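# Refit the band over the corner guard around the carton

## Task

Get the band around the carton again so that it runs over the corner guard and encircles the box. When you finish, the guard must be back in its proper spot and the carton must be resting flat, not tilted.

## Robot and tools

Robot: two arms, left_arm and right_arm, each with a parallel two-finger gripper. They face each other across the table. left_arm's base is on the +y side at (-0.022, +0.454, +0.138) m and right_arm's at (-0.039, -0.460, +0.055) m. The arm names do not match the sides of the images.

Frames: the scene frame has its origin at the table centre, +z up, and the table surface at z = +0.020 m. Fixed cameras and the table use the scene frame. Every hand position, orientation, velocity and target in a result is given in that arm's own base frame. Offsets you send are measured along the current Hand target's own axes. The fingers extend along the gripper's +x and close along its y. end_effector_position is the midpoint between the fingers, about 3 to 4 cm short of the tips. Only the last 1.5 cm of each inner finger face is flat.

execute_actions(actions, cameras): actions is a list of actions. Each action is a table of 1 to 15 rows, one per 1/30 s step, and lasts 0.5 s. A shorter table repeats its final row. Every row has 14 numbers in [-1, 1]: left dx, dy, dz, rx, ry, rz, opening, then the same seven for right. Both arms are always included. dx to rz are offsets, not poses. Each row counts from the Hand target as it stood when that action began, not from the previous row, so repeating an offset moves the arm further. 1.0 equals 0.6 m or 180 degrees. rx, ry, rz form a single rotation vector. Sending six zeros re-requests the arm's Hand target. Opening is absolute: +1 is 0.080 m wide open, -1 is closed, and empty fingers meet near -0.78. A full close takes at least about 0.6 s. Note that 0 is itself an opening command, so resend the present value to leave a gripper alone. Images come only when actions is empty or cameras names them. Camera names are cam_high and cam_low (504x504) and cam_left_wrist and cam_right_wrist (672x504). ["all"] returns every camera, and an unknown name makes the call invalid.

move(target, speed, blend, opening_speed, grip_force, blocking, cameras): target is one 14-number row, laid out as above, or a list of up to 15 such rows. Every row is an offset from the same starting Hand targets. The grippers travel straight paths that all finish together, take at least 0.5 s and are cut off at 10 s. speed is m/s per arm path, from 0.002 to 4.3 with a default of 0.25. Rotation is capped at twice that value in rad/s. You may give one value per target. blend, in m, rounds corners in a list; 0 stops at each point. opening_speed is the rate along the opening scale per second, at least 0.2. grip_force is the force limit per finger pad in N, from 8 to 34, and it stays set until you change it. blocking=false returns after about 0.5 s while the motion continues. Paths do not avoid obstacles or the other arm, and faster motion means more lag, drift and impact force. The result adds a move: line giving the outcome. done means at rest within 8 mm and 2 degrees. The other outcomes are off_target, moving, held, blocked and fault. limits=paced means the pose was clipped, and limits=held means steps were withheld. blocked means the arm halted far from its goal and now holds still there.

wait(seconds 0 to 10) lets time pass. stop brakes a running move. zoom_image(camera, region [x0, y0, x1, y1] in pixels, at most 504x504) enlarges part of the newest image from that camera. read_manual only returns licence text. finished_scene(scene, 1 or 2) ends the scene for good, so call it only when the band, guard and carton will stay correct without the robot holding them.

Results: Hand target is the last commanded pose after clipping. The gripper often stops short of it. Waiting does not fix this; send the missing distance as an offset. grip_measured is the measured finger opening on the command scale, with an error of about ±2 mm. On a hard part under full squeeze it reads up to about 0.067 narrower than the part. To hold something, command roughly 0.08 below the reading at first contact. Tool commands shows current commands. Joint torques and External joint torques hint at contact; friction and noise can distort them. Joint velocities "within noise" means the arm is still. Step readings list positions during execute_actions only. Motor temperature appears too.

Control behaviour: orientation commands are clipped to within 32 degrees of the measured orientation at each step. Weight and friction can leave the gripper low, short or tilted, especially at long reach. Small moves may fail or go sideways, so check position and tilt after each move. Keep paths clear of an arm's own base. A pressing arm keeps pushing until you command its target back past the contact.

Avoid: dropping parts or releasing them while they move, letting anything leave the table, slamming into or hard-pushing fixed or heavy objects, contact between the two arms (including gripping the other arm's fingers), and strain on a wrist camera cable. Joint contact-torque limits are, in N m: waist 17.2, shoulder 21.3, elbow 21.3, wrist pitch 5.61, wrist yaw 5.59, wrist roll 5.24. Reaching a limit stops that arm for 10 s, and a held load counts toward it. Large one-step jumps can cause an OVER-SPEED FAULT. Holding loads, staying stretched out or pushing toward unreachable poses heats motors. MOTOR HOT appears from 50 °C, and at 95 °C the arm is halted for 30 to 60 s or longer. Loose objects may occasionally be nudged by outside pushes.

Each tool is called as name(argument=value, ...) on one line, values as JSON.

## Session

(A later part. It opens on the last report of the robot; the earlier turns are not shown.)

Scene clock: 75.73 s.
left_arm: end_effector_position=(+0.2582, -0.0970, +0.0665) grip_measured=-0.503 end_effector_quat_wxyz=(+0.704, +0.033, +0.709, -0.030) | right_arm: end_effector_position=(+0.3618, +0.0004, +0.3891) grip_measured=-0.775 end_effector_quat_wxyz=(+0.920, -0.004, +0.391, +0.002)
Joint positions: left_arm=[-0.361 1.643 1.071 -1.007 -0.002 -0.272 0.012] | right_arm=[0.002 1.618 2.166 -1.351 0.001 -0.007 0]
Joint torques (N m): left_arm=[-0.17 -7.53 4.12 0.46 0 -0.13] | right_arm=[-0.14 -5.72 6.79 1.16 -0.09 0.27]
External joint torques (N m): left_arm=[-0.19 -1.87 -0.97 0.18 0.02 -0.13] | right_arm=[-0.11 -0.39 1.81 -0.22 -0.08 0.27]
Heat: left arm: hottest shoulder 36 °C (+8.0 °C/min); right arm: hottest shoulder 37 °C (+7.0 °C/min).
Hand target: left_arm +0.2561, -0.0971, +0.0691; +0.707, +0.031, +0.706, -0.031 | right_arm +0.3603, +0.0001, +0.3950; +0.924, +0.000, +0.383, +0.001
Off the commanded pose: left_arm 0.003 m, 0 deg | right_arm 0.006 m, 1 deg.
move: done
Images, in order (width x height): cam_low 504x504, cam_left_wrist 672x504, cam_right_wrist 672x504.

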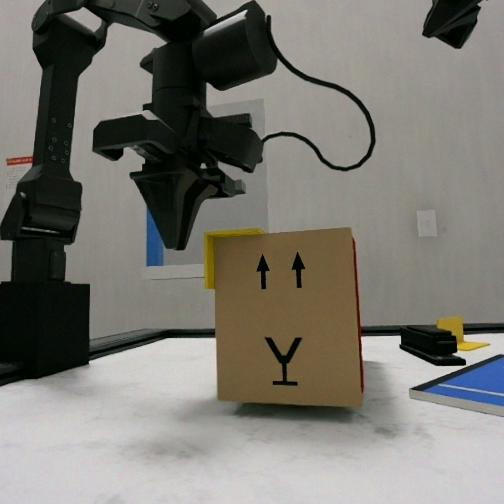

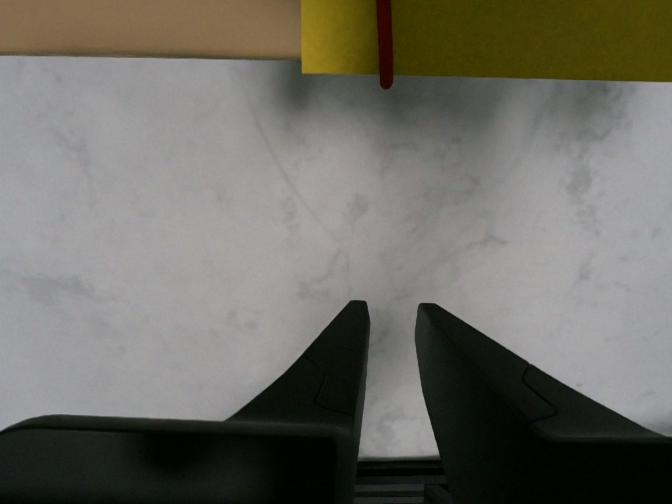

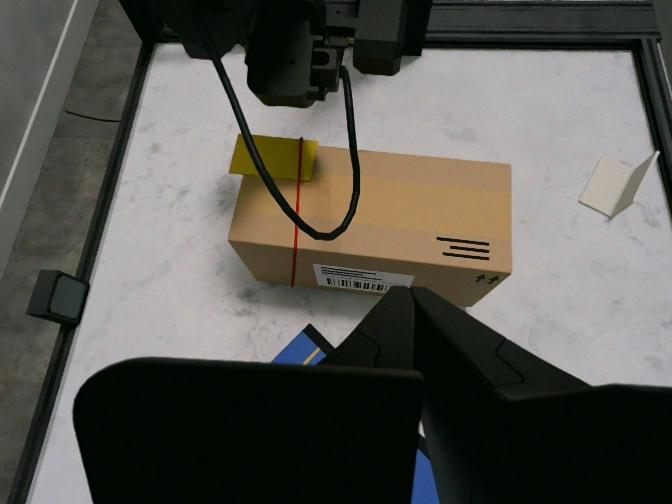

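move(target=[[-0.083,0,0,0,0,0,-1,0,0,0,0,0,0,-1],[-0.083,-0.147,0.0998,0,0,0,-1,0,0,0,0,0,0,-1]], cameras=["cam_right_wrist","cam_left_wrist","cam_low"], speed=0.15)

zoom_image(camera="cam_low", region=[160, 170, 360, 370])

Scene clock: 78.87 s.
left_arm: end_effector_position=(+0.3053, -0.1884, +0.1192) grip_measured=-0.775 end_effector_quat_wxyz=(+0.706, +0.033, +0.706, -0.032) | right_arm: end_effector_position=(+0.3618, +0.0004, +0.3891) grip_measured=-0.775 end_effector_quat_wxyz=(+0.920, -0.004, +0.391, +0.002)
Joint positions: left_arm=[-0.554 1.907 1.606 -1.271 -0.002 -0.462 0] | right_arm=[0.002 1.618 2.166 -1.351 0.001 -0.007 0]
Joint torques (N m): left_arm=[-0.08 -6.6 6.83 0.46 -0.03 -0.14] | right_arm=[-0.16 -5.9 6.72 1.14 -0.08 0.25]
External joint torques (N m): left_arm=[-0.13 1.19 1.45 0.16 0.01 -0.14] | right_arm=[-0.13 -0.6 1.76 -0.23 -0.08 0.25]
Heat: left arm: hottest shoulder 36 °C (+7.0 °C/min); right arm: hottest shoulder 37 °C (+7.0 °C/min).
Hand target: left_arm +0.3079, -0.1901, +0.1188; +0.706, +0.032, +0.706, -0.031 | right_arm +0.3603, +0.0001, +0.3950; +0.924, +0.000, +0.383, +0.001
Off the commanded pose: left_arm 0.003 m, 0 deg | right_arm 0.006 m, 1 deg.
move: done
Images, in order (width x height): cam_low 504x504, cam_left_wrist 672x504, cam_right_wrist 672x504.

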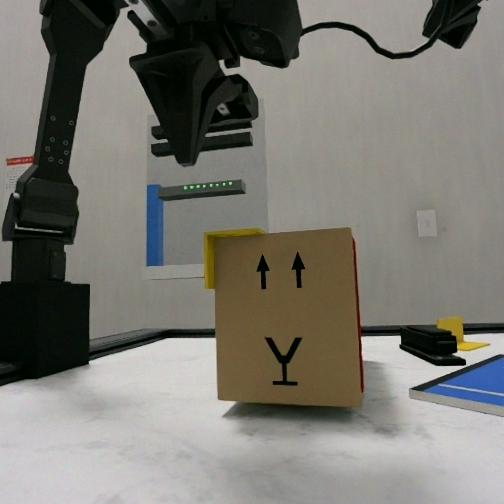

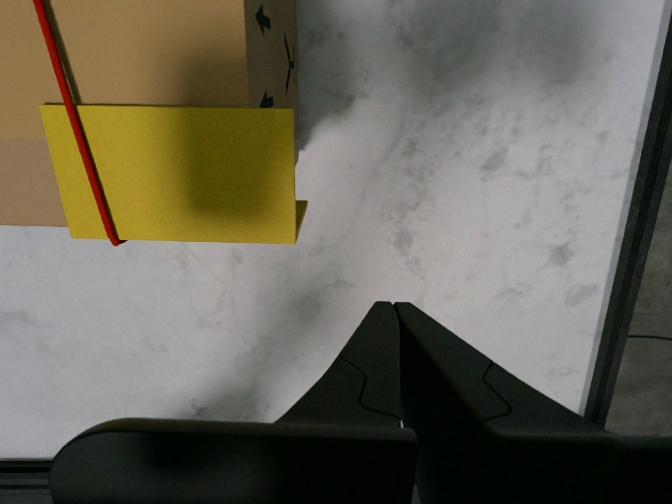

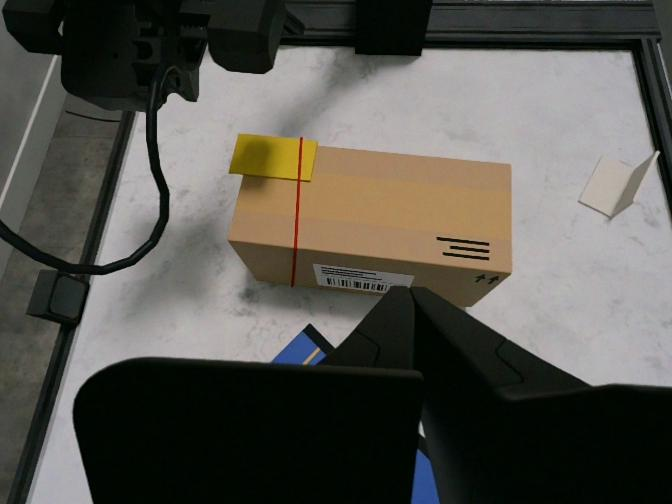

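Scaled by 2.520.

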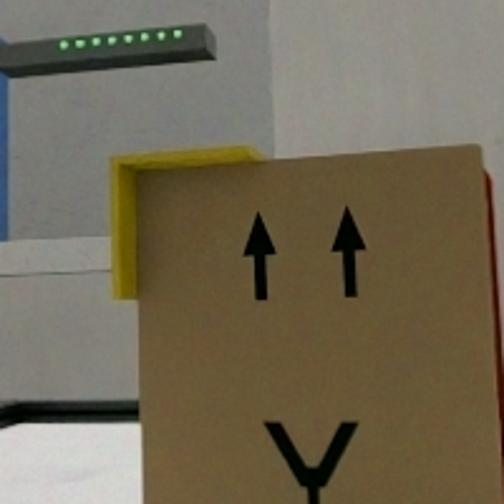

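move(target=[[0.09,0,0.007,0,0,0,-1,0,0,0,0,0,0,-1],[0.09,0.05,0.002,0,0,0,-1,0,0,0,0,0,0,-1]], cameras=["cam_right_wrist","cam_left_wrist","cam_low"], speed=[0.1,0.03])

zoom_image(camera="cam_low", region=[160, 170, 360, 370])

zoom_image(camera="cam_right_wrist", region=[200, 110, 540, 320])

Scene clock: 81.77 s.
left_arm: end_effector_position=(+0.3121, -0.1624, +0.0597) grip_measured=-0.775 end_effector_quat_wxyz=(+0.702, +0.033, +0.711, -0.029) | right_arm: end_effector_position=(+0.3618, +0.0004, +0.3891) grip_measured=-0.775 end_effector_quat_wxyz=(+0.920, -0.004, +0.391, +0.002)
Joint positions: left_arm=[-0.48 1.932 1.401 -1.053 0 -0.391 0] | right_arm=[0.002 1.618 2.166 -1.351 0.001 -0.007 0]
Joint torques (N m): left_arm=[0.32 -10.04 4.1 0.63 -0.1 0.08] | right_arm=[-0.15 -5.89 7.15 1.19 -0.09 0.23]
External joint torques (N m): left_arm=[0.35 -2.28 -1.09 0.34 -0.07 0.09] | right_arm=[-0.15 -0.52 2.16 -0.18 -0.08 0.23]
Heat: left arm: hottest shoulder 36 °C (+7.0 °C/min); right arm: hottest shoulder 37 °C (+7.0 °C/min).
Hand target: left_arm +0.3118, -0.1603, +0.0649; +0.707, +0.031, +0.706, -0.031 | right_arm +0.3603, +0.0001, +0.3950; +0.924, +0.000, +0.383, +0.001
Off the commanded pose: left_arm 0.006 m, 1 deg | right_arm 0.006 m, 1 deg.
move: done
Images, in order (width x height): cam_low 504x504, cam_left_wrist 672x504, cam_right_wrist 672x504.

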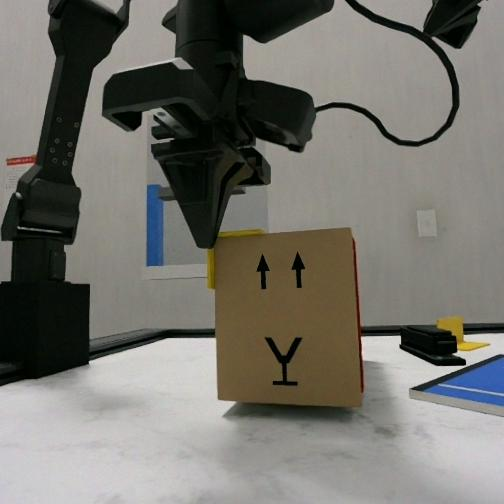

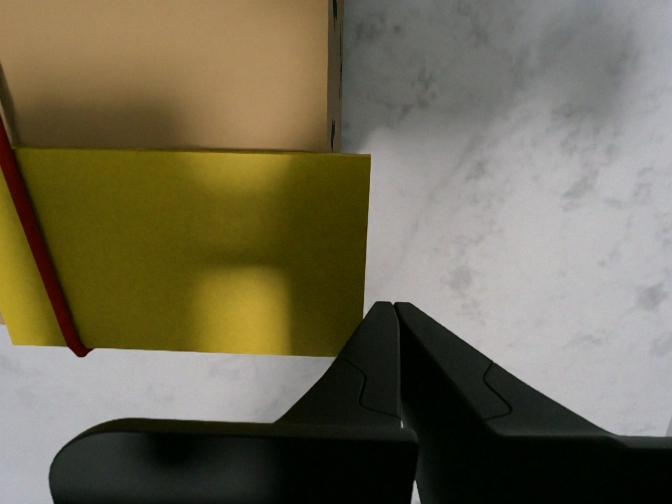

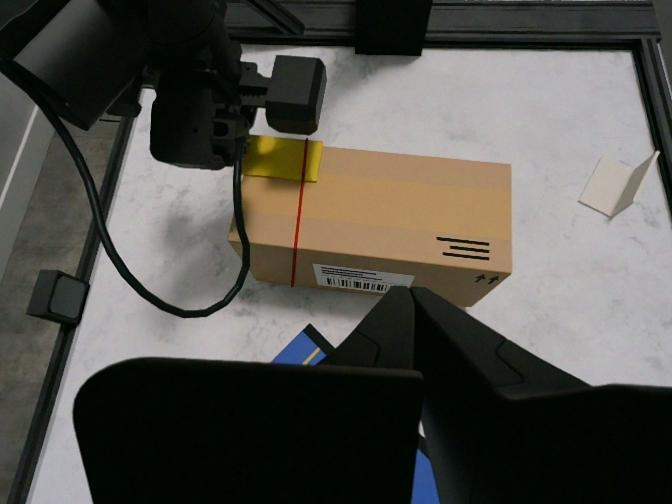

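Scaled by 2.520.

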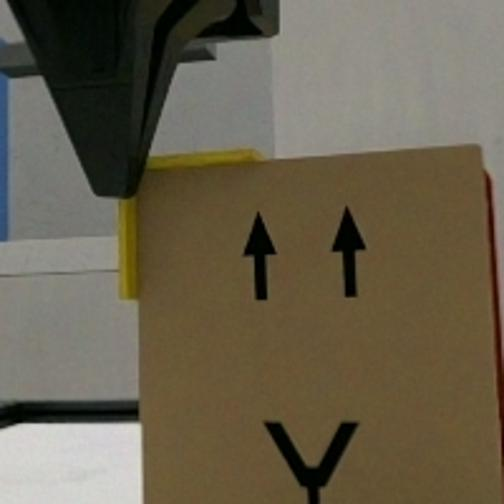

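Scaled by 1.482.

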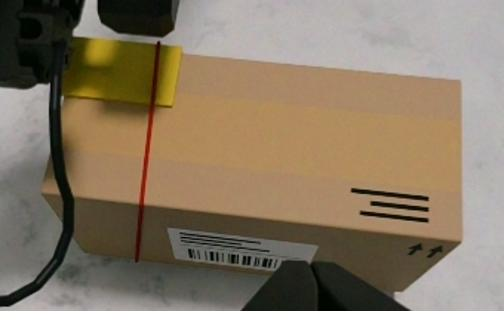

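move(target=[0,0.013,-0.001,0,0,0,-1,0,0,0,0,0,0,-1], cameras=["cam_left_wrist"], speed=[0.03])

Scene clock: 82.93 s.
left_arm: end_effector_position=(+0.3122, -0.1551, +0.0599) grip_measured=-0.775 end_effector_quat_wxyz=(+0.702, +0.033, +0.711, -0.030) | right_arm: end_effector_position=(+0.3618, +0.0004, +0.3891) grip_measured=-0.775 end_effector_quat_wxyz=(+0.920, -0.004, +0.391, +0.002)
Joint positions: left_arm=[-0.46 1.92 1.384 -1.048 0.001 -0.37 0] | right_arm=[0.002 1.618 2.166 -1.351 0.001 -0.007 0]
Joint torques (N m): left_arm=[0.46 -9.94 3.96 0.61 -0.12 0.09] | right_arm=[-0.24 -5.93 7.03 1.15 -0.1 0.27]
External joint torques (N m): left_arm=[0.48 -2.22 -1.24 0.31 -0.1 0.09] | right_arm=[-0.23 -0.56 2.04 -0.22 -0.1 0.27]
Heat: left arm: hottest shoulder 36 °C (+7.0 °C/min); right arm: hottest shoulder 37 °C (+7.0 °C/min).
Hand target: left_arm +0.3118, -0.1525, +0.0648; +0.706, +0.031, +0.706, -0.031 | right_arm +0.3603, +0.0001, +0.3950; +0.924, +0.000, +0.383, +0.001
Off the commanded pose: left_arm 0.006 m, 1 deg | right_arm 0.006 m, 1 deg.
move: done
Images, in order (width x height): cam_left_wrist 672x504.

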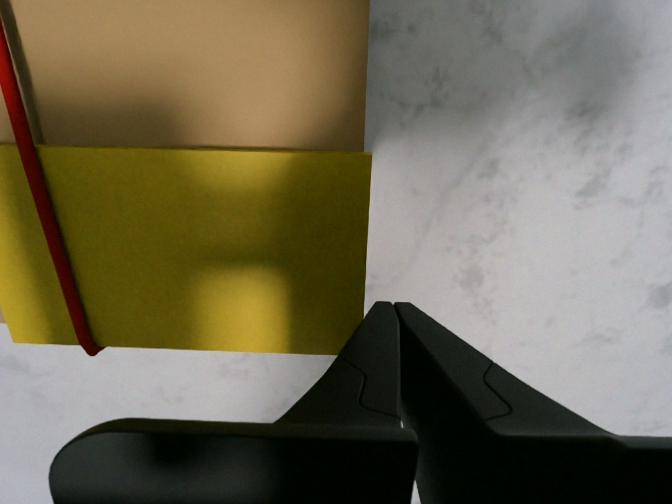

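move(target=[[0,-0.012,0,0,0,0,-1,0,0,0,0,0,0,-1],[-0.075,-0.012,0,0,0,0,-1,0,0,0,0,0,0,-1],[-0.06,0.0987,0.008,-0.083,0,0,-0.5,0,0,0,0,0,0,-1]], cameras=["cam_right_wrist","cam_left_wrist","cam_low"], speed=[0.05,0.12,0.12])

Scene clock: 87.63 s.
left_arm: end_effector_position=(+0.3230, -0.0947, +0.0964) grip_measured=-0.503 end_effector_quat_wxyz=(+0.699, -0.058, +0.710, +0.062) | right_arm: end_effector_position=(+0.3618, +0.0004, +0.3891) grip_measured=-0.775 end_effector_quat_wxyz=(+0.920, -0.004, +0.391, +0.002)
Joint positions: left_arm=[-0.285 1.845 1.433 -1.174 0.001 -0.454 0.012] | right_arm=[0.002 1.618 2.166 -1.351 0.001 -0.007 0]
Joint torques (N m): left_arm=[-0.02 -9.51 4.3 0.76 -0.11 -0.14] | right_arm=[-0.29 -5.89 6.74 1.15 -0.1 0.25]
External joint torques (N m): left_arm=[-0.07 -2.21 -1.03 0.47 -0.08 -0.14] | right_arm=[-0.3 -0.44 1.7 -0.23 -0.09 0.25]
Heat: left arm: hottest shoulder 37 °C (+7.0 °C/min); right arm: hottest shoulder 37 °C (+7.0 °C/min).
Hand target: left_arm +0.3219, -0.0939, +0.1010; +0.705, -0.061, +0.704, +0.061 | right_arm +0.3603, +0.0001, +0.3950; +0.924, +0.000, +0.383, +0.001
Off the commanded pose: left_arm 0.005 m, 1 deg | right_arm 0.006 m, 1 deg.
move: done
Images, in order (width x height): cam_low 504x504, cam_left_wrist 672x504, cam_right_wrist 672x504.

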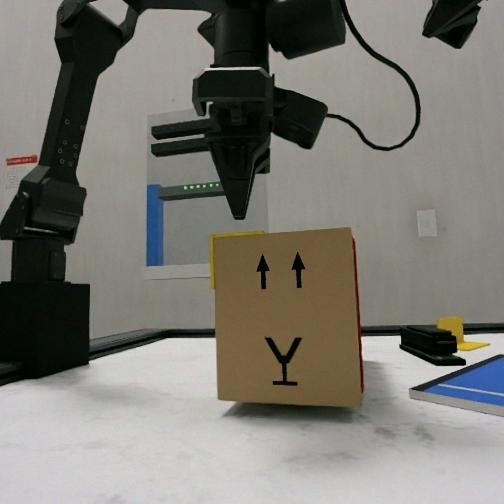

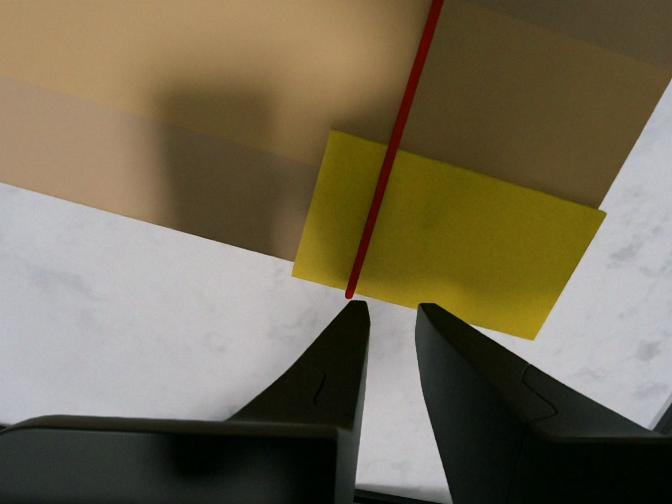

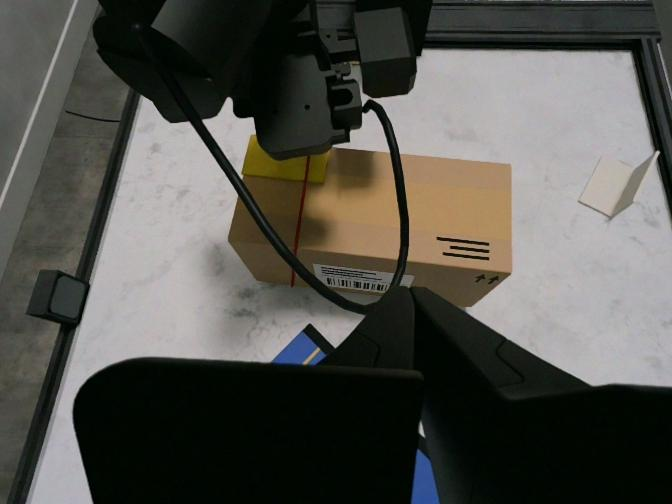

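move(target=[[0,0.0107,0,0.089,0,0,-0.5,0,0,0,0,0,0,-1],[0.028,0.0107,0,0.089,0,0,-0.5,0,0,0,0,0,0,-1]], cameras=["cam_left_wrist"], speed=[0.1,0.06])

Scene clock: 90.77 s.
left_arm: end_effector_position=(+0.3216, -0.0891, +0.0835) grip_measured=-0.503 end_effector_quat_wxyz=(+0.705, +0.037, +0.707, -0.038) | right_arm: end_effector_position=(+0.3618, +0.0004, +0.3891) grip_measured=-0.775 end_effector_quat_wxyz=(+0.920, -0.004, +0.391, +0.002)
Joint positions: left_arm=[-0.27 1.834 1.367 -1.107 0.001 -0.164 0.012] | right_arm=[0.002 1.618 2.166 -1.351 0.001 -0.007 0]
Joint torques (N m): left_arm=[0.24 -8.15 4.24 0.79 -0.11 0.1] | right_arm=[-0.08 -5.84 7.01 1.16 -0.12 0.27]
External joint torques (N m): left_arm=[0.23 -0.99 -1.01 0.48 -0.09 0.1] | right_arm=[-0.08 -0.47 2.02 -0.21 -0.11 0.27]
Heat: left arm: hottest shoulder 37 °C (+6.0 °C/min); right arm: hottest shoulder 36 °C (+6.0 °C/min).
Hand target: left_arm +0.3207, -0.0876, +0.0841; +0.706, +0.038, +0.706, -0.037 | right_arm +0.3603, +0.0001, +0.3950; +0.924, +0.000, +0.383, +0.001
Off the commanded pose: left_arm 0.002 m, 0 deg | right_arm 0.006 m, 1 deg.
move: done
Images, in order (width x height): cam_left_wrist 672x504.

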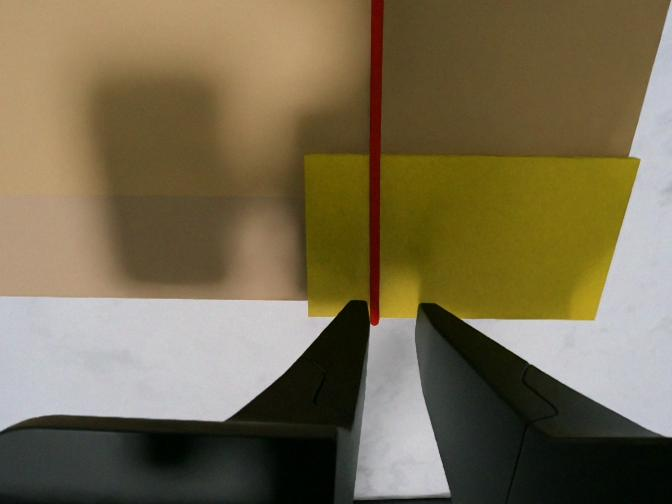

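move(target=[[0.008,0.0065,0,0,0,0,-0.5,0,0,0,0,0,0,-1],[0.021,0.0065,0,0,0,0,-0.5,0,0,0,0,0,0,-1]], cameras=["cam_left_wrist"], speed=[0.05,0.03])

zoom_image(camera="cam_left_wrist", region=[310, 240, 490, 400])

Scene clock: 92.63 s.
left_arm: end_effector_position=(+0.3223, -0.0852, +0.0739) grip_measured=-0.503 end_effector_quat_wxyz=(+0.708, +0.037, +0.704, -0.038) | right_arm: end_effector_position=(+0.3618, +0.0004, +0.3891) grip_measured=-0.775 end_effector_quat_wxyz=(+0.920, -0.004, +0.391, +0.002)
Joint positions: left_arm=[-0.258 1.834 1.328 -1.058 0.001 -0.152 0.012] | right_arm=[0.002 1.618 2.166 -1.351 0.001 -0.007 0]
Joint torques (N m): left_arm=[0.27 -7.1 4.27 0.82 -0.1 0.1] | right_arm=[-0.12 -5.75 6.96 1.16 -0.08 0.27]
External joint torques (N m): left_arm=[0.31 0 -0.93 0.51 -0.09 0.1] | right_arm=[-0.13 -0.37 1.97 -0.22 -0.07 0.27]
Heat: left arm: hottest shoulder 37 °C (+6.0 °C/min); right arm: hottest shoulder 36 °C (+6.0 °C/min).
Hand target: left_arm +0.3212, -0.0837, +0.0715; +0.706, +0.038, +0.706, -0.037 | right_arm +0.3603, +0.0001, +0.3950; +0.924, +0.000, +0.383, +0.001
Off the commanded pose: left_arm 0.003 m, 0 deg | right_arm 0.006 m, 1 deg.
move: done
Images, in order (width x height): cam_left_wrist 672x504.

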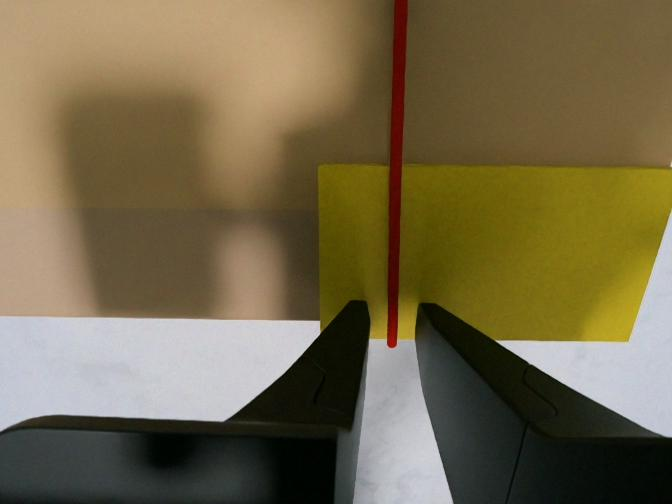

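Scaled by 2.800.

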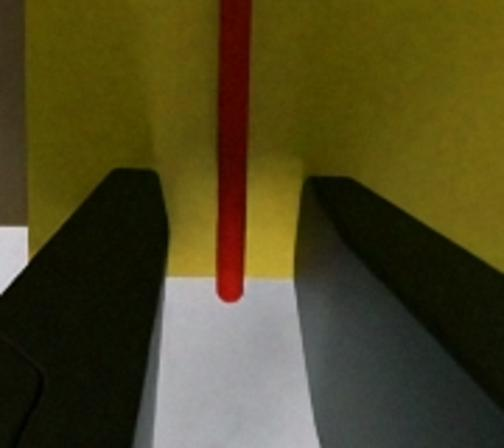

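move(target=[0.006,0,0,0,0,0,-0.5,0,0,0,0,0,0,-1], cameras=["cam_left_wrist"], speed=[0.03])

zoom_image(camera="cam_left_wrist", region=[310, 240, 490, 400])

Scene clock: 93.50 s.
left_arm: end_effector_position=(+0.3223, -0.0852, +0.0721) grip_measured=-0.503 end_effector_quat_wxyz=(+0.709, +0.037, +0.703, -0.038) | right_arm: end_effector_position=(+0.3618, +0.0004, +0.3891) grip_measured=-0.775 end_effector_quat_wxyz=(+0.920, -0.004, +0.391, +0.002)
Joint positions: left_arm=[-0.258 1.834 1.321 -1.049 0.001 -0.152 0.012] | right_arm=[0.002 1.618 2.166 -1.351 0.001 -0.007 0]
Joint torques (N m): left_arm=[0.21 -6.71 3.93 1.13 -0.1 0.1] | right_arm=[-0.18 -5.71 6.99 1.19 -0.12 0.24]
External joint torques (N m): left_arm=[0.18 0.46 -1.39 0.77 -0.09 0.1] | right_arm=[-0.18 -0.38 2.03 -0.18 -0.11 0.24]
Heat: left arm: hottest shoulder 37 °C (+6.1 °C/min); right arm: hottest shoulder 36 °C (+6.1 °C/min).
Hand target: left_arm +0.3211, -0.0837, +0.0680; +0.706, +0.038, +0.706, -0.037 | right_arm +0.3603, +0.0001, +0.3950; +0.924, +0.000, +0.383, +0.001
Off the commanded pose: left_arm 0.005 m, 0 deg | right_arm 0.006 m, 1 deg.
move: done
Images, in order (width x height): cam_left_wrist 672x504.

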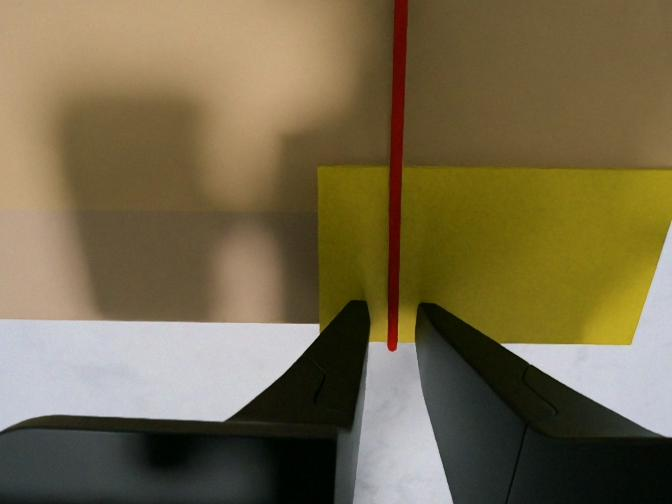

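Scaled by 2.800.

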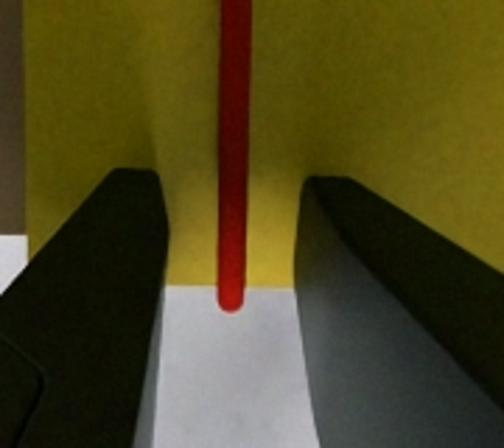

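move(target=[0,0,0,0,0,0,-1,0,0,0,0,0,0,-1], cameras=[], speed=[0.03])

move(target=[[-0.04,0,0,0,0,0,-1,0,0,0,0,0,0,-1],[-0.045,-0.0047,-0.0464,0,0,0,-1,0,0,0,0,0,0,-1]], cameras=["cam_left_wrist","cam_low","cam_right_wrist"], speed=[0.05,0.05])

zoom_image(camera="cam_low", region=[160, 170, 360, 370])

Scene clock: 94.43 s.
left_arm: end_effector_position=(+0.3230, -0.0857, +0.0722) grip_measured=-0.770 end_effector_quat_wxyz=(+0.710, +0.036, +0.702, -0.039) | right_arm: end_effector_position=(+0.3618, +0.0004, +0.3891) grip_measured=-0.775 end_effector_quat_wxyz=(+0.920, -0.004, +0.391, +0.002)
Joint positions: left_arm=[-0.258 1.834 1.321 -1.045 0.003 -0.152 0] | right_arm=[0.002 1.618 2.166 -1.351 0.001 -0.007 0]
Joint torques (N m): left_arm=[0.23 -6.71 3.93 0.88 -0.17 0.1] | right_arm=[-0.14 -5.86 7.06 1.15 -0.11 0.26]
External joint torques (N m): left_arm=[0.31 0.39 -1.34 0.52 -0.17 0.1] | right_arm=[-0.16 -0.53 2.08 -0.23 -0.09 0.26]
Heat: left arm: hottest shoulder 37 °C (+6.1 °C/min); right arm: hottest shoulder 36 °C (+6.1 °C/min).
Hand target: left_arm +0.3212, -0.0838, +0.0680; +0.706, +0.038, +0.706, -0.037 | right_arm +0.3603, +0.0001, +0.3950; +0.924, +0.000, +0.383, +0.001
Off the commanded pose: left_arm 0.005 m, 1 deg | right_arm 0.006 m, 1 deg.
move: done
No camera images: "cameras" was empty.

Scene clock: 96.30 s.
left_arm: end_effector_position=(+0.2981, -0.0840, +0.0901) grip_measured=-0.771 end_effector_quat_wxyz=(+0.704, +0.038, +0.708, -0.037) | right_arm: end_effector_position=(+0.3618, +0.0004, +0.3891) grip_measured=-0.775 end_effector_quat_wxyz=(+0.920, -0.004, +0.391, +0.002)
Joint positions: left_arm=[-0.275 1.741 1.279 -1.114 0 -0.169 0] | right_arm=[0.002 1.618 2.166 -1.351 0.001 -0.007 0]
Joint torques (N m): left_arm=[-0.43 -9.33 3.9 -0.14 -0.06 -0.12] | right_arm=[-0.17 -5.72 7.03 1.17 -0.13 0.22]
External joint torques (N m): left_arm=[-0.43 -2.79 -1.47 -0.48 -0.05 -0.12] | right_arm=[-0.18 -0.47 2.1 -0.2 -0.12 0.22]
Heat: left arm: hottest shoulder 37 °C (+6.1 °C/min); right arm: hottest shoulder 36 °C (+6.1 °C/min).
Hand target: left_arm +0.2932, -0.0837, +0.0950; +0.706, +0.038, +0.706, -0.037 | right_arm +0.3603, +0.0001, +0.3950; +0.924, +0.000, +0.383, +0.001
Off the commanded pose: left_arm 0.007 m, 0 deg | right_arm 0.006 m, 1 deg.
move: done
Images, in order (width x height): cam_low 504x504, cam_left_wrist 672x504, cam_right_wrist 672x504.

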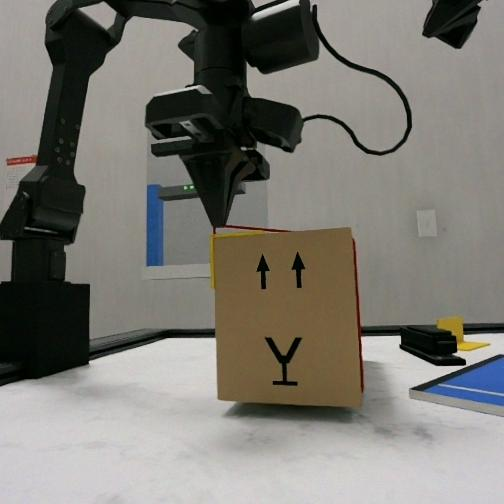

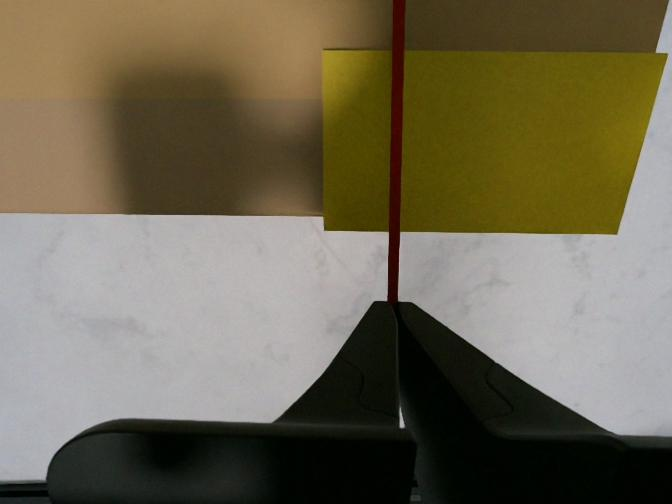

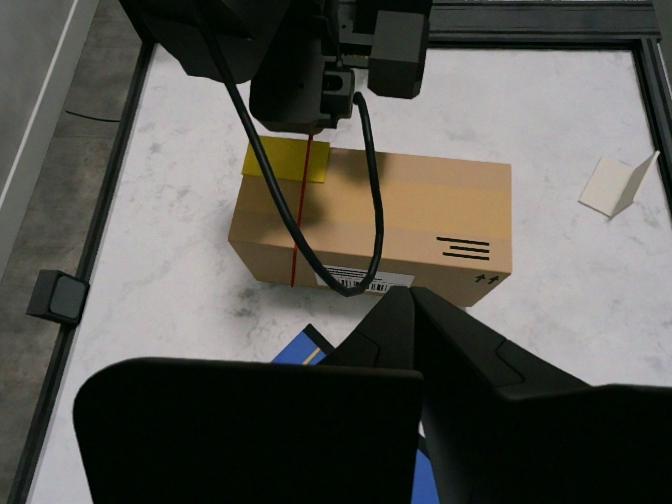

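Scaled by 2.520.

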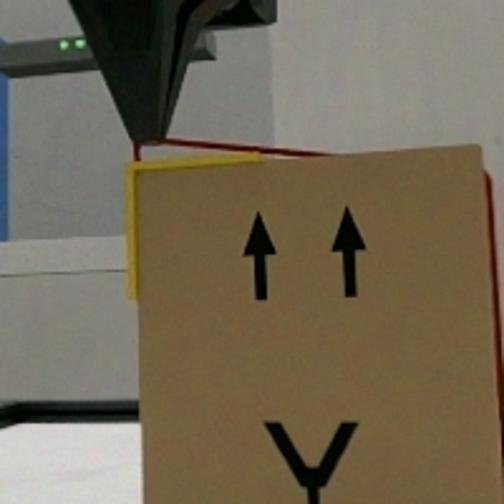

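move(target=[[0,-0.0033,-0.033,0,0,0,-1,0,0,0,0,0,0,-1],[0,-0.0385,-0.033,0,0,0,-1,0,0,0,0,0,0,-1]], cameras=["cam_left_wrist","cam_low","cam_right_wrist"], speed=[0.05,0.05])

zoom_image(camera="cam_right_wrist", region=[200, 90, 540, 320])

Scene clock: 98.40 s.
left_arm: end_effector_position=(+0.2740, -0.1022, +0.0915) grip_measured=-0.771 end_effector_quat_wxyz=(+0.708, +0.038, +0.704, -0.034) | right_arm: end_effector_position=(+0.3618, +0.0004, +0.3891) grip_measured=-0.775 end_effector_quat_wxyz=(+0.920, -0.004, +0.391, +0.002)
Joint positions: left_arm=[-0.361 1.669 1.203 -1.101 -0.007 -0.259 0] | right_arm=[0.002 1.618 2.166 -1.351 0.001 -0.007 0]
Joint torques (N m): left_arm=[-0.78 -6.93 5.73 -0.59 0.2 -0.13] | right_arm=[-0.15 -5.72 7.12 1.15 -0.07 0.26]
External joint torques (N m): left_arm=[-0.77 -0.88 0.38 -0.93 0.22 -0.13] | right_arm=[-0.11 -0.39 2.12 -0.24 -0.07 0.26]
Heat: left arm: hottest shoulder 37 °C (+5.1 °C/min); right arm: hottest shoulder 36 °C (+6.1 °C/min).
Hand target: left_arm +0.2710, -0.1045, +0.0949; +0.706, +0.038, +0.706, -0.037 | right_arm +0.3603, +0.0001, +0.3950; +0.924, +0.000, +0.383, +0.001
Off the commanded pose: left_arm 0.005 m, 0 deg | right_arm 0.006 m, 1 deg.
move: done
Images, in order (width x height): cam_low 504x504, cam_left_wrist 672x504, cam_right_wrist 672x504.

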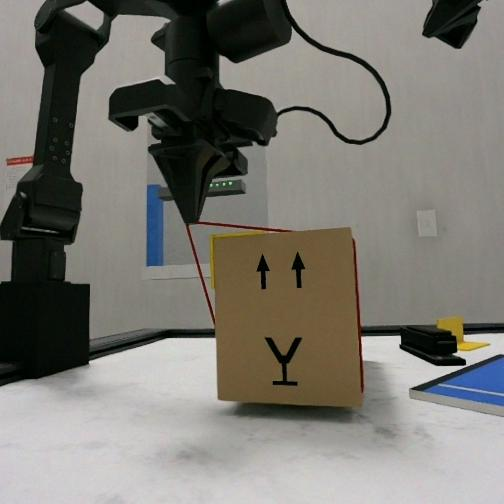

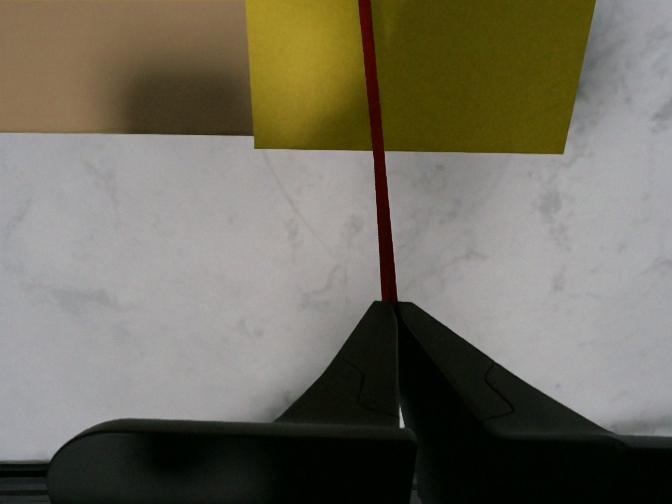

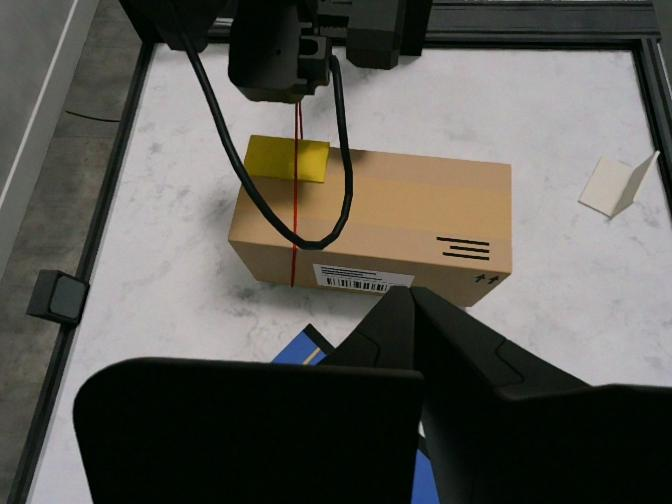

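Scaled by 1.482.

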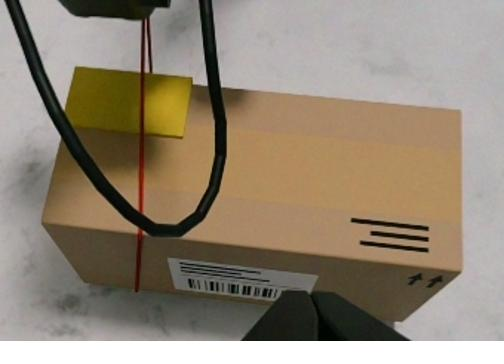

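move(target=[[0.05,0.002,0.0265,0,0,0,-1,0,0,0,0,0,0,-1],[0.068,0.003,0.036,0,0,0,-1,0,0,0,0,0,0,-1]], cameras=["cam_left_wrist","cam_low","cam_right_wrist"], speed=[0.05,0.04])

zoom_image(camera="cam_low", region=[160, 170, 360, 370])

Scene clock: 100.90 s.
left_arm: end_effector_position=(+0.2981, -0.1057, +0.0617) grip_measured=-0.771 end_effector_quat_wxyz=(+0.717, +0.036, +0.695, -0.037) | right_arm: end_effector_position=(+0.3618, +0.0004, +0.3891) grip_measured=-0.775 end_effector_quat_wxyz=(+0.920, -0.004, +0.391, +0.002)
Joint positions: left_arm=[-0.344 1.766 1.192 -0.966 -0.007 -0.241 0] | right_arm=[0.002 1.618 2.166 -1.351 0.001 -0.007 0]
Joint torques (N m): left_arm=[-0.08 -5.29 3.44 0.42 0.2 0.1] | right_arm=[-0.12 -5.69 7.08 1.14 -0.08 0.29]
External joint torques (N m): left_arm=[-0.08 1.37 -1.78 0.05 0.22 0.11] | right_arm=[-0.12 -0.4 2.12 -0.24 -0.07 0.29]
Heat: left arm: hottest shoulder 37 °C (+4.0 °C/min); right arm: hottest shoulder 36 °C (+6.0 °C/min).
Hand target: left_arm +0.2927, -0.1050, +0.0541; +0.706, +0.038, +0.706, -0.037 | right_arm +0.3603, +0.0001, +0.3950; +0.924, +0.000, +0.383, +0.001
Off the commanded pose: left_arm 0.009 m, 2 deg | right_arm 0.006 m, 1 deg.
move: off_target (left_arm)
Images, in order (width x height): cam_low 504x504, cam_left_wrist 672x504, cam_right_wrist 672x504.

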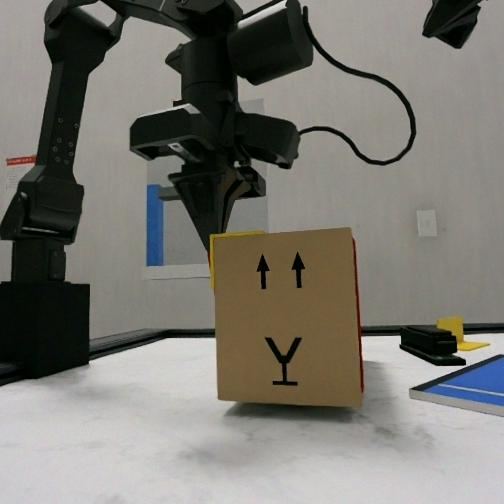

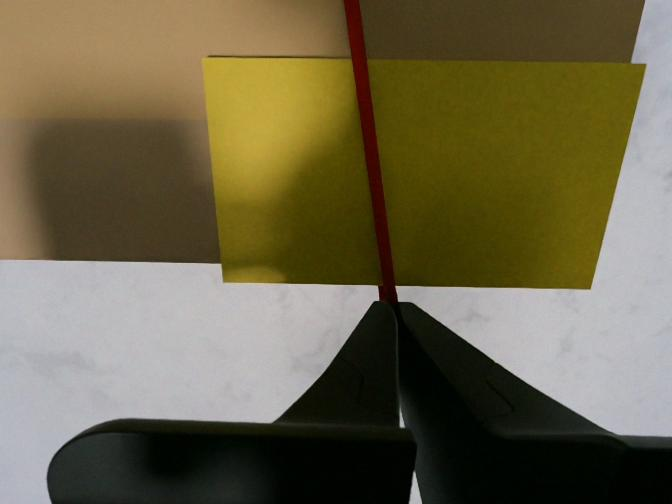

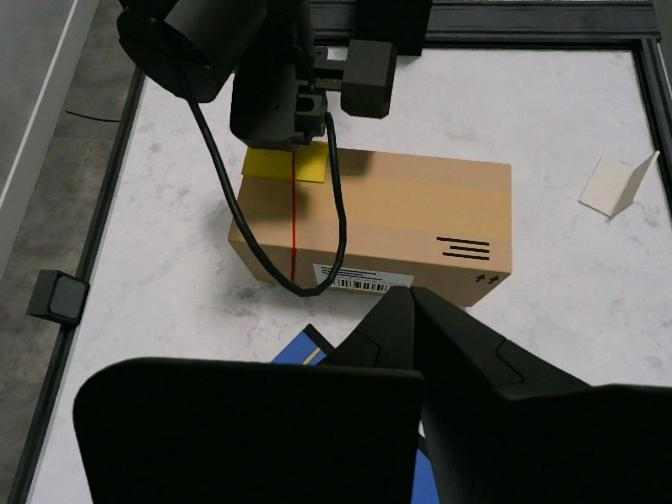

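Scaled by 2.520.

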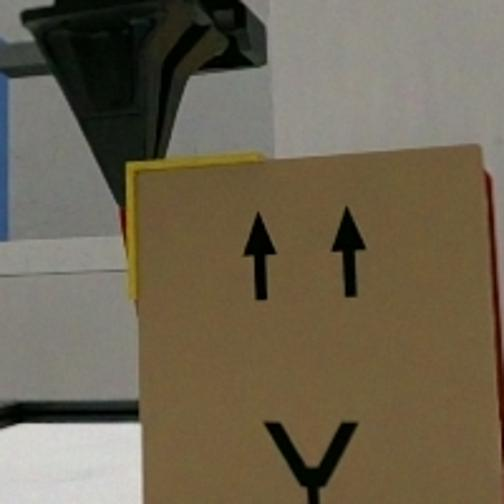

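move(target=[0.003,0,0.005,0,0,0,-0.5,0,0,0,0,0,0,-1], cameras=[], opening_speed=0.5)

move(target=[[0,0,-0.06,0,0,0,-0.5,0,0,0,0,0,0,-1],[-0.1,0.1,-0.16,0,0,0,-0.5,0,0,0,0,0,0,-1]], cameras=["cam_right_wrist","cam_left_wrist","cam_low"], speed=[0.06,0.15])

zoom_image(camera="cam_right_wrist", region=[200, 90, 540, 320])

Scene clock: 102.17 s.
left_arm: end_effector_position=(+0.2962, -0.1057, +0.0560) grip_measured=-0.504 end_effector_quat_wxyz=(+0.710, +0.037, +0.703, -0.037) | right_arm: end_effector_position=(+0.3618, +0.0004, +0.3891) grip_measured=-0.775 end_effector_quat_wxyz=(+0.920, -0.004, +0.391, +0.002)
Joint positions: left_arm=[-0.344 1.783 1.189 -0.967 -0.002 -0.239 0.012] | right_arm=[0.002 1.618 2.166 -1.351 0.001 -0.007 0]
Joint torques (N m): left_arm=[0.06 -5.72 4.62 0.82 0.01 0.1] | right_arm=[-0.13 -5.9 7.1 1.15 -0.05 0.26]
External joint torques (N m): left_arm=[0.03 0.97 -0.54 0.47 0.03 0.1] | right_arm=[-0.14 -0.49 2.07 -0.24 -0.04 0.26]
Heat: left arm: hottest shoulder 37 °C (+4.1 °C/min); right arm: hottest shoulder 36 °C (+6.1 °C/min).
Hand target: left_arm +0.2957, -0.1053, +0.0524; +0.706, +0.038, +0.706, -0.037 | right_arm +0.3603, +0.0001, +0.3950; +0.924, +0.000, +0.383, +0.001
Off the commanded pose: left_arm 0.004 m, 1 deg | right_arm 0.006 m, 1 deg.
move: done
No camera images: "cameras" was empty.

Scene clock: 104.40 s.
left_arm: end_effector_position=(+0.2078, -0.0361, +0.1107) grip_measured=-0.503 end_effector_quat_wxyz=(+0.703, +0.039, +0.709, -0.037) | right_arm: end_effector_position=(+0.3618, +0.0004, +0.3891) grip_measured=-0.775 end_effector_quat_wxyz=(+0.920, -0.004, +0.391, +0.002)
Joint positions: left_arm=[-0.173 1.351 0.983 -1.21 -0.002 -0.067 0.012] | right_arm=[0.002 1.618 2.166 -1.351 0.001 -0.007 0]
Joint torques (N m): left_arm=[0.31 -5.28 4.83 0.46 0.01 0.11] | right_arm=[-0.07 -5.8 6.9 1.17 -0.06 0.27]
External joint torques (N m): left_arm=[0.29 -1.51 -0.48 0.17 0.02 0.11] | right_arm=[-0.1 -0.54 1.95 -0.22 -0.05 0.27]
Heat: left arm: hottest shoulder 37 °C (+3.0 °C/min); right arm: hottest shoulder 36 °C (+6.1 °C/min).
Hand target: left_arm +0.2066, -0.0354, +0.1123; +0.706, +0.038, +0.706, -0.037 | right_arm +0.3603, +0.0001, +0.3950; +0.924, +0.000, +0.383, +0.001
Off the commanded pose: left_arm 0.002 m, 0 deg | right_arm 0.006 m, 1 deg.
move: done
Images, in order (width x height): cam_low 504x504, cam_left_wrist 672x504, cam_right_wrist 672x504.

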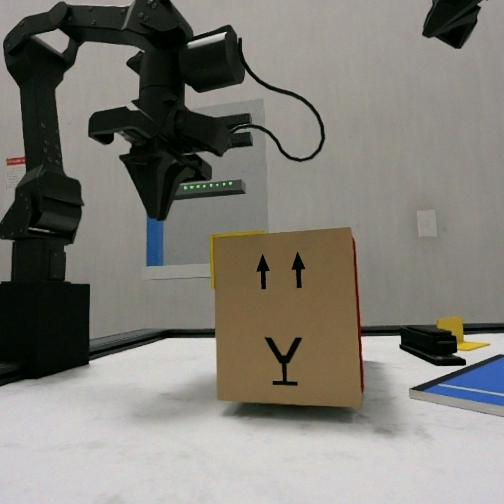

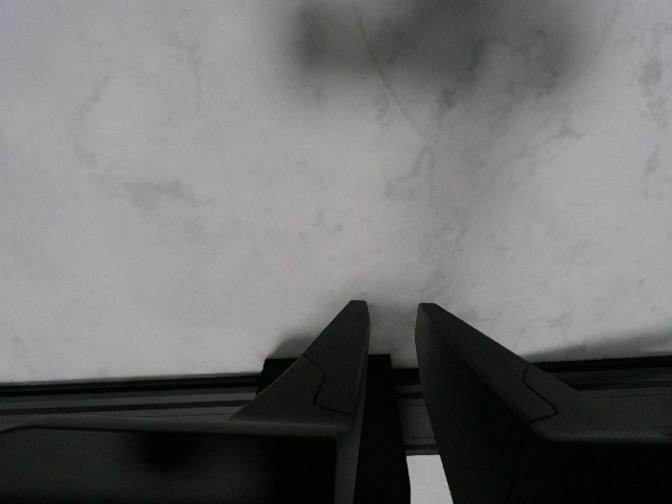

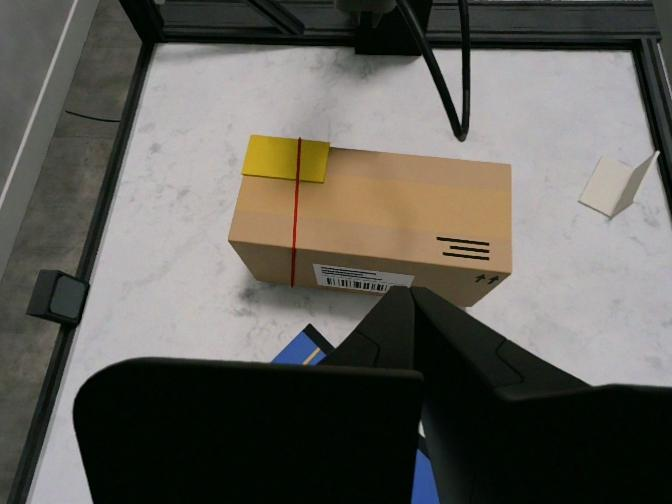

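Scaled by 1.482.

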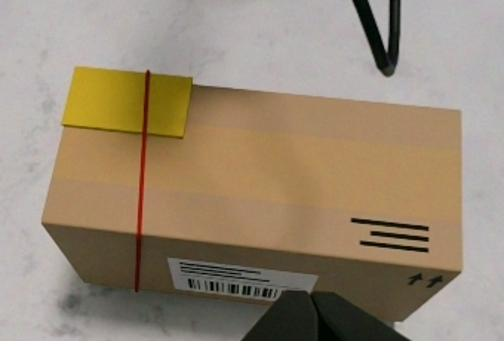

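move(target=[-0.30,0.105,0.03,-0.034,-0.22,0,0,0,0,0,0,0,0,-1], cameras=["cam_left_wrist"], speed=0.2)

zoom_image(camera="cam_left_wrist", region=[250, 80, 590, 310])

Scene clock: 107.10 s.
left_arm: end_effector_position=(+0.2310, +0.0248, +0.2853) grip_measured=-0.003 end_effector_quat_wxyz=(+0.899, -0.017, +0.437, -0.011) | right_arm: end_effector_position=(+0.3618, +0.0004, +0.3891) grip_measured=-0.775 end_effector_quat_wxyz=(+0.920, -0.004, +0.391, +0.002)
Joint positions: left_arm=[0.214 1.026 1.32 -1.216 0.166 0.15 0.035] | right_arm=[0.002 1.618 2.166 -1.351 0.001 -0.007 0]
Joint torques (N m): left_arm=[0.29 -2.8 7.2 1.87 0.15 0.11] | right_arm=[-0.22 -5.79 7.01 1.18 -0.11 0.25]
External joint torques (N m): left_arm=[0.28 -0.97 1.62 0.65 0.07 0.1] | right_arm=[-0.22 -0.54 2.07 -0.19 -0.1 0.25]
Heat: left arm: hottest shoulder 36 °C (+1.0 °C/min); right arm: hottest shoulder 36 °C (+6.1 °C/min).
Hand target: left_arm +0.2312, +0.0251, +0.2925; +0.904, -0.014, +0.426, -0.011 | right_arm +0.3603, +0.0001, +0.3950; +0.924, +0.000, +0.383, +0.001
Off the commanded pose: left_arm 0.007 m, 1 deg | right_arm 0.006 m, 1 deg.
move: done
Images, in order (width x height): cam_left_wrist 672x504.

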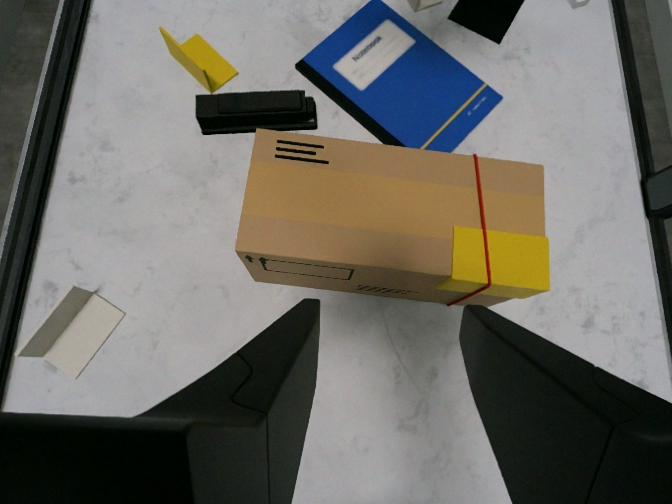

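Scaled by 1.482.

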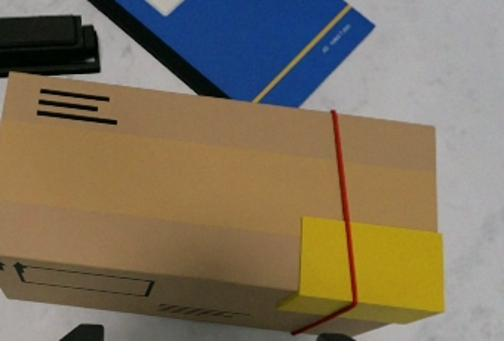

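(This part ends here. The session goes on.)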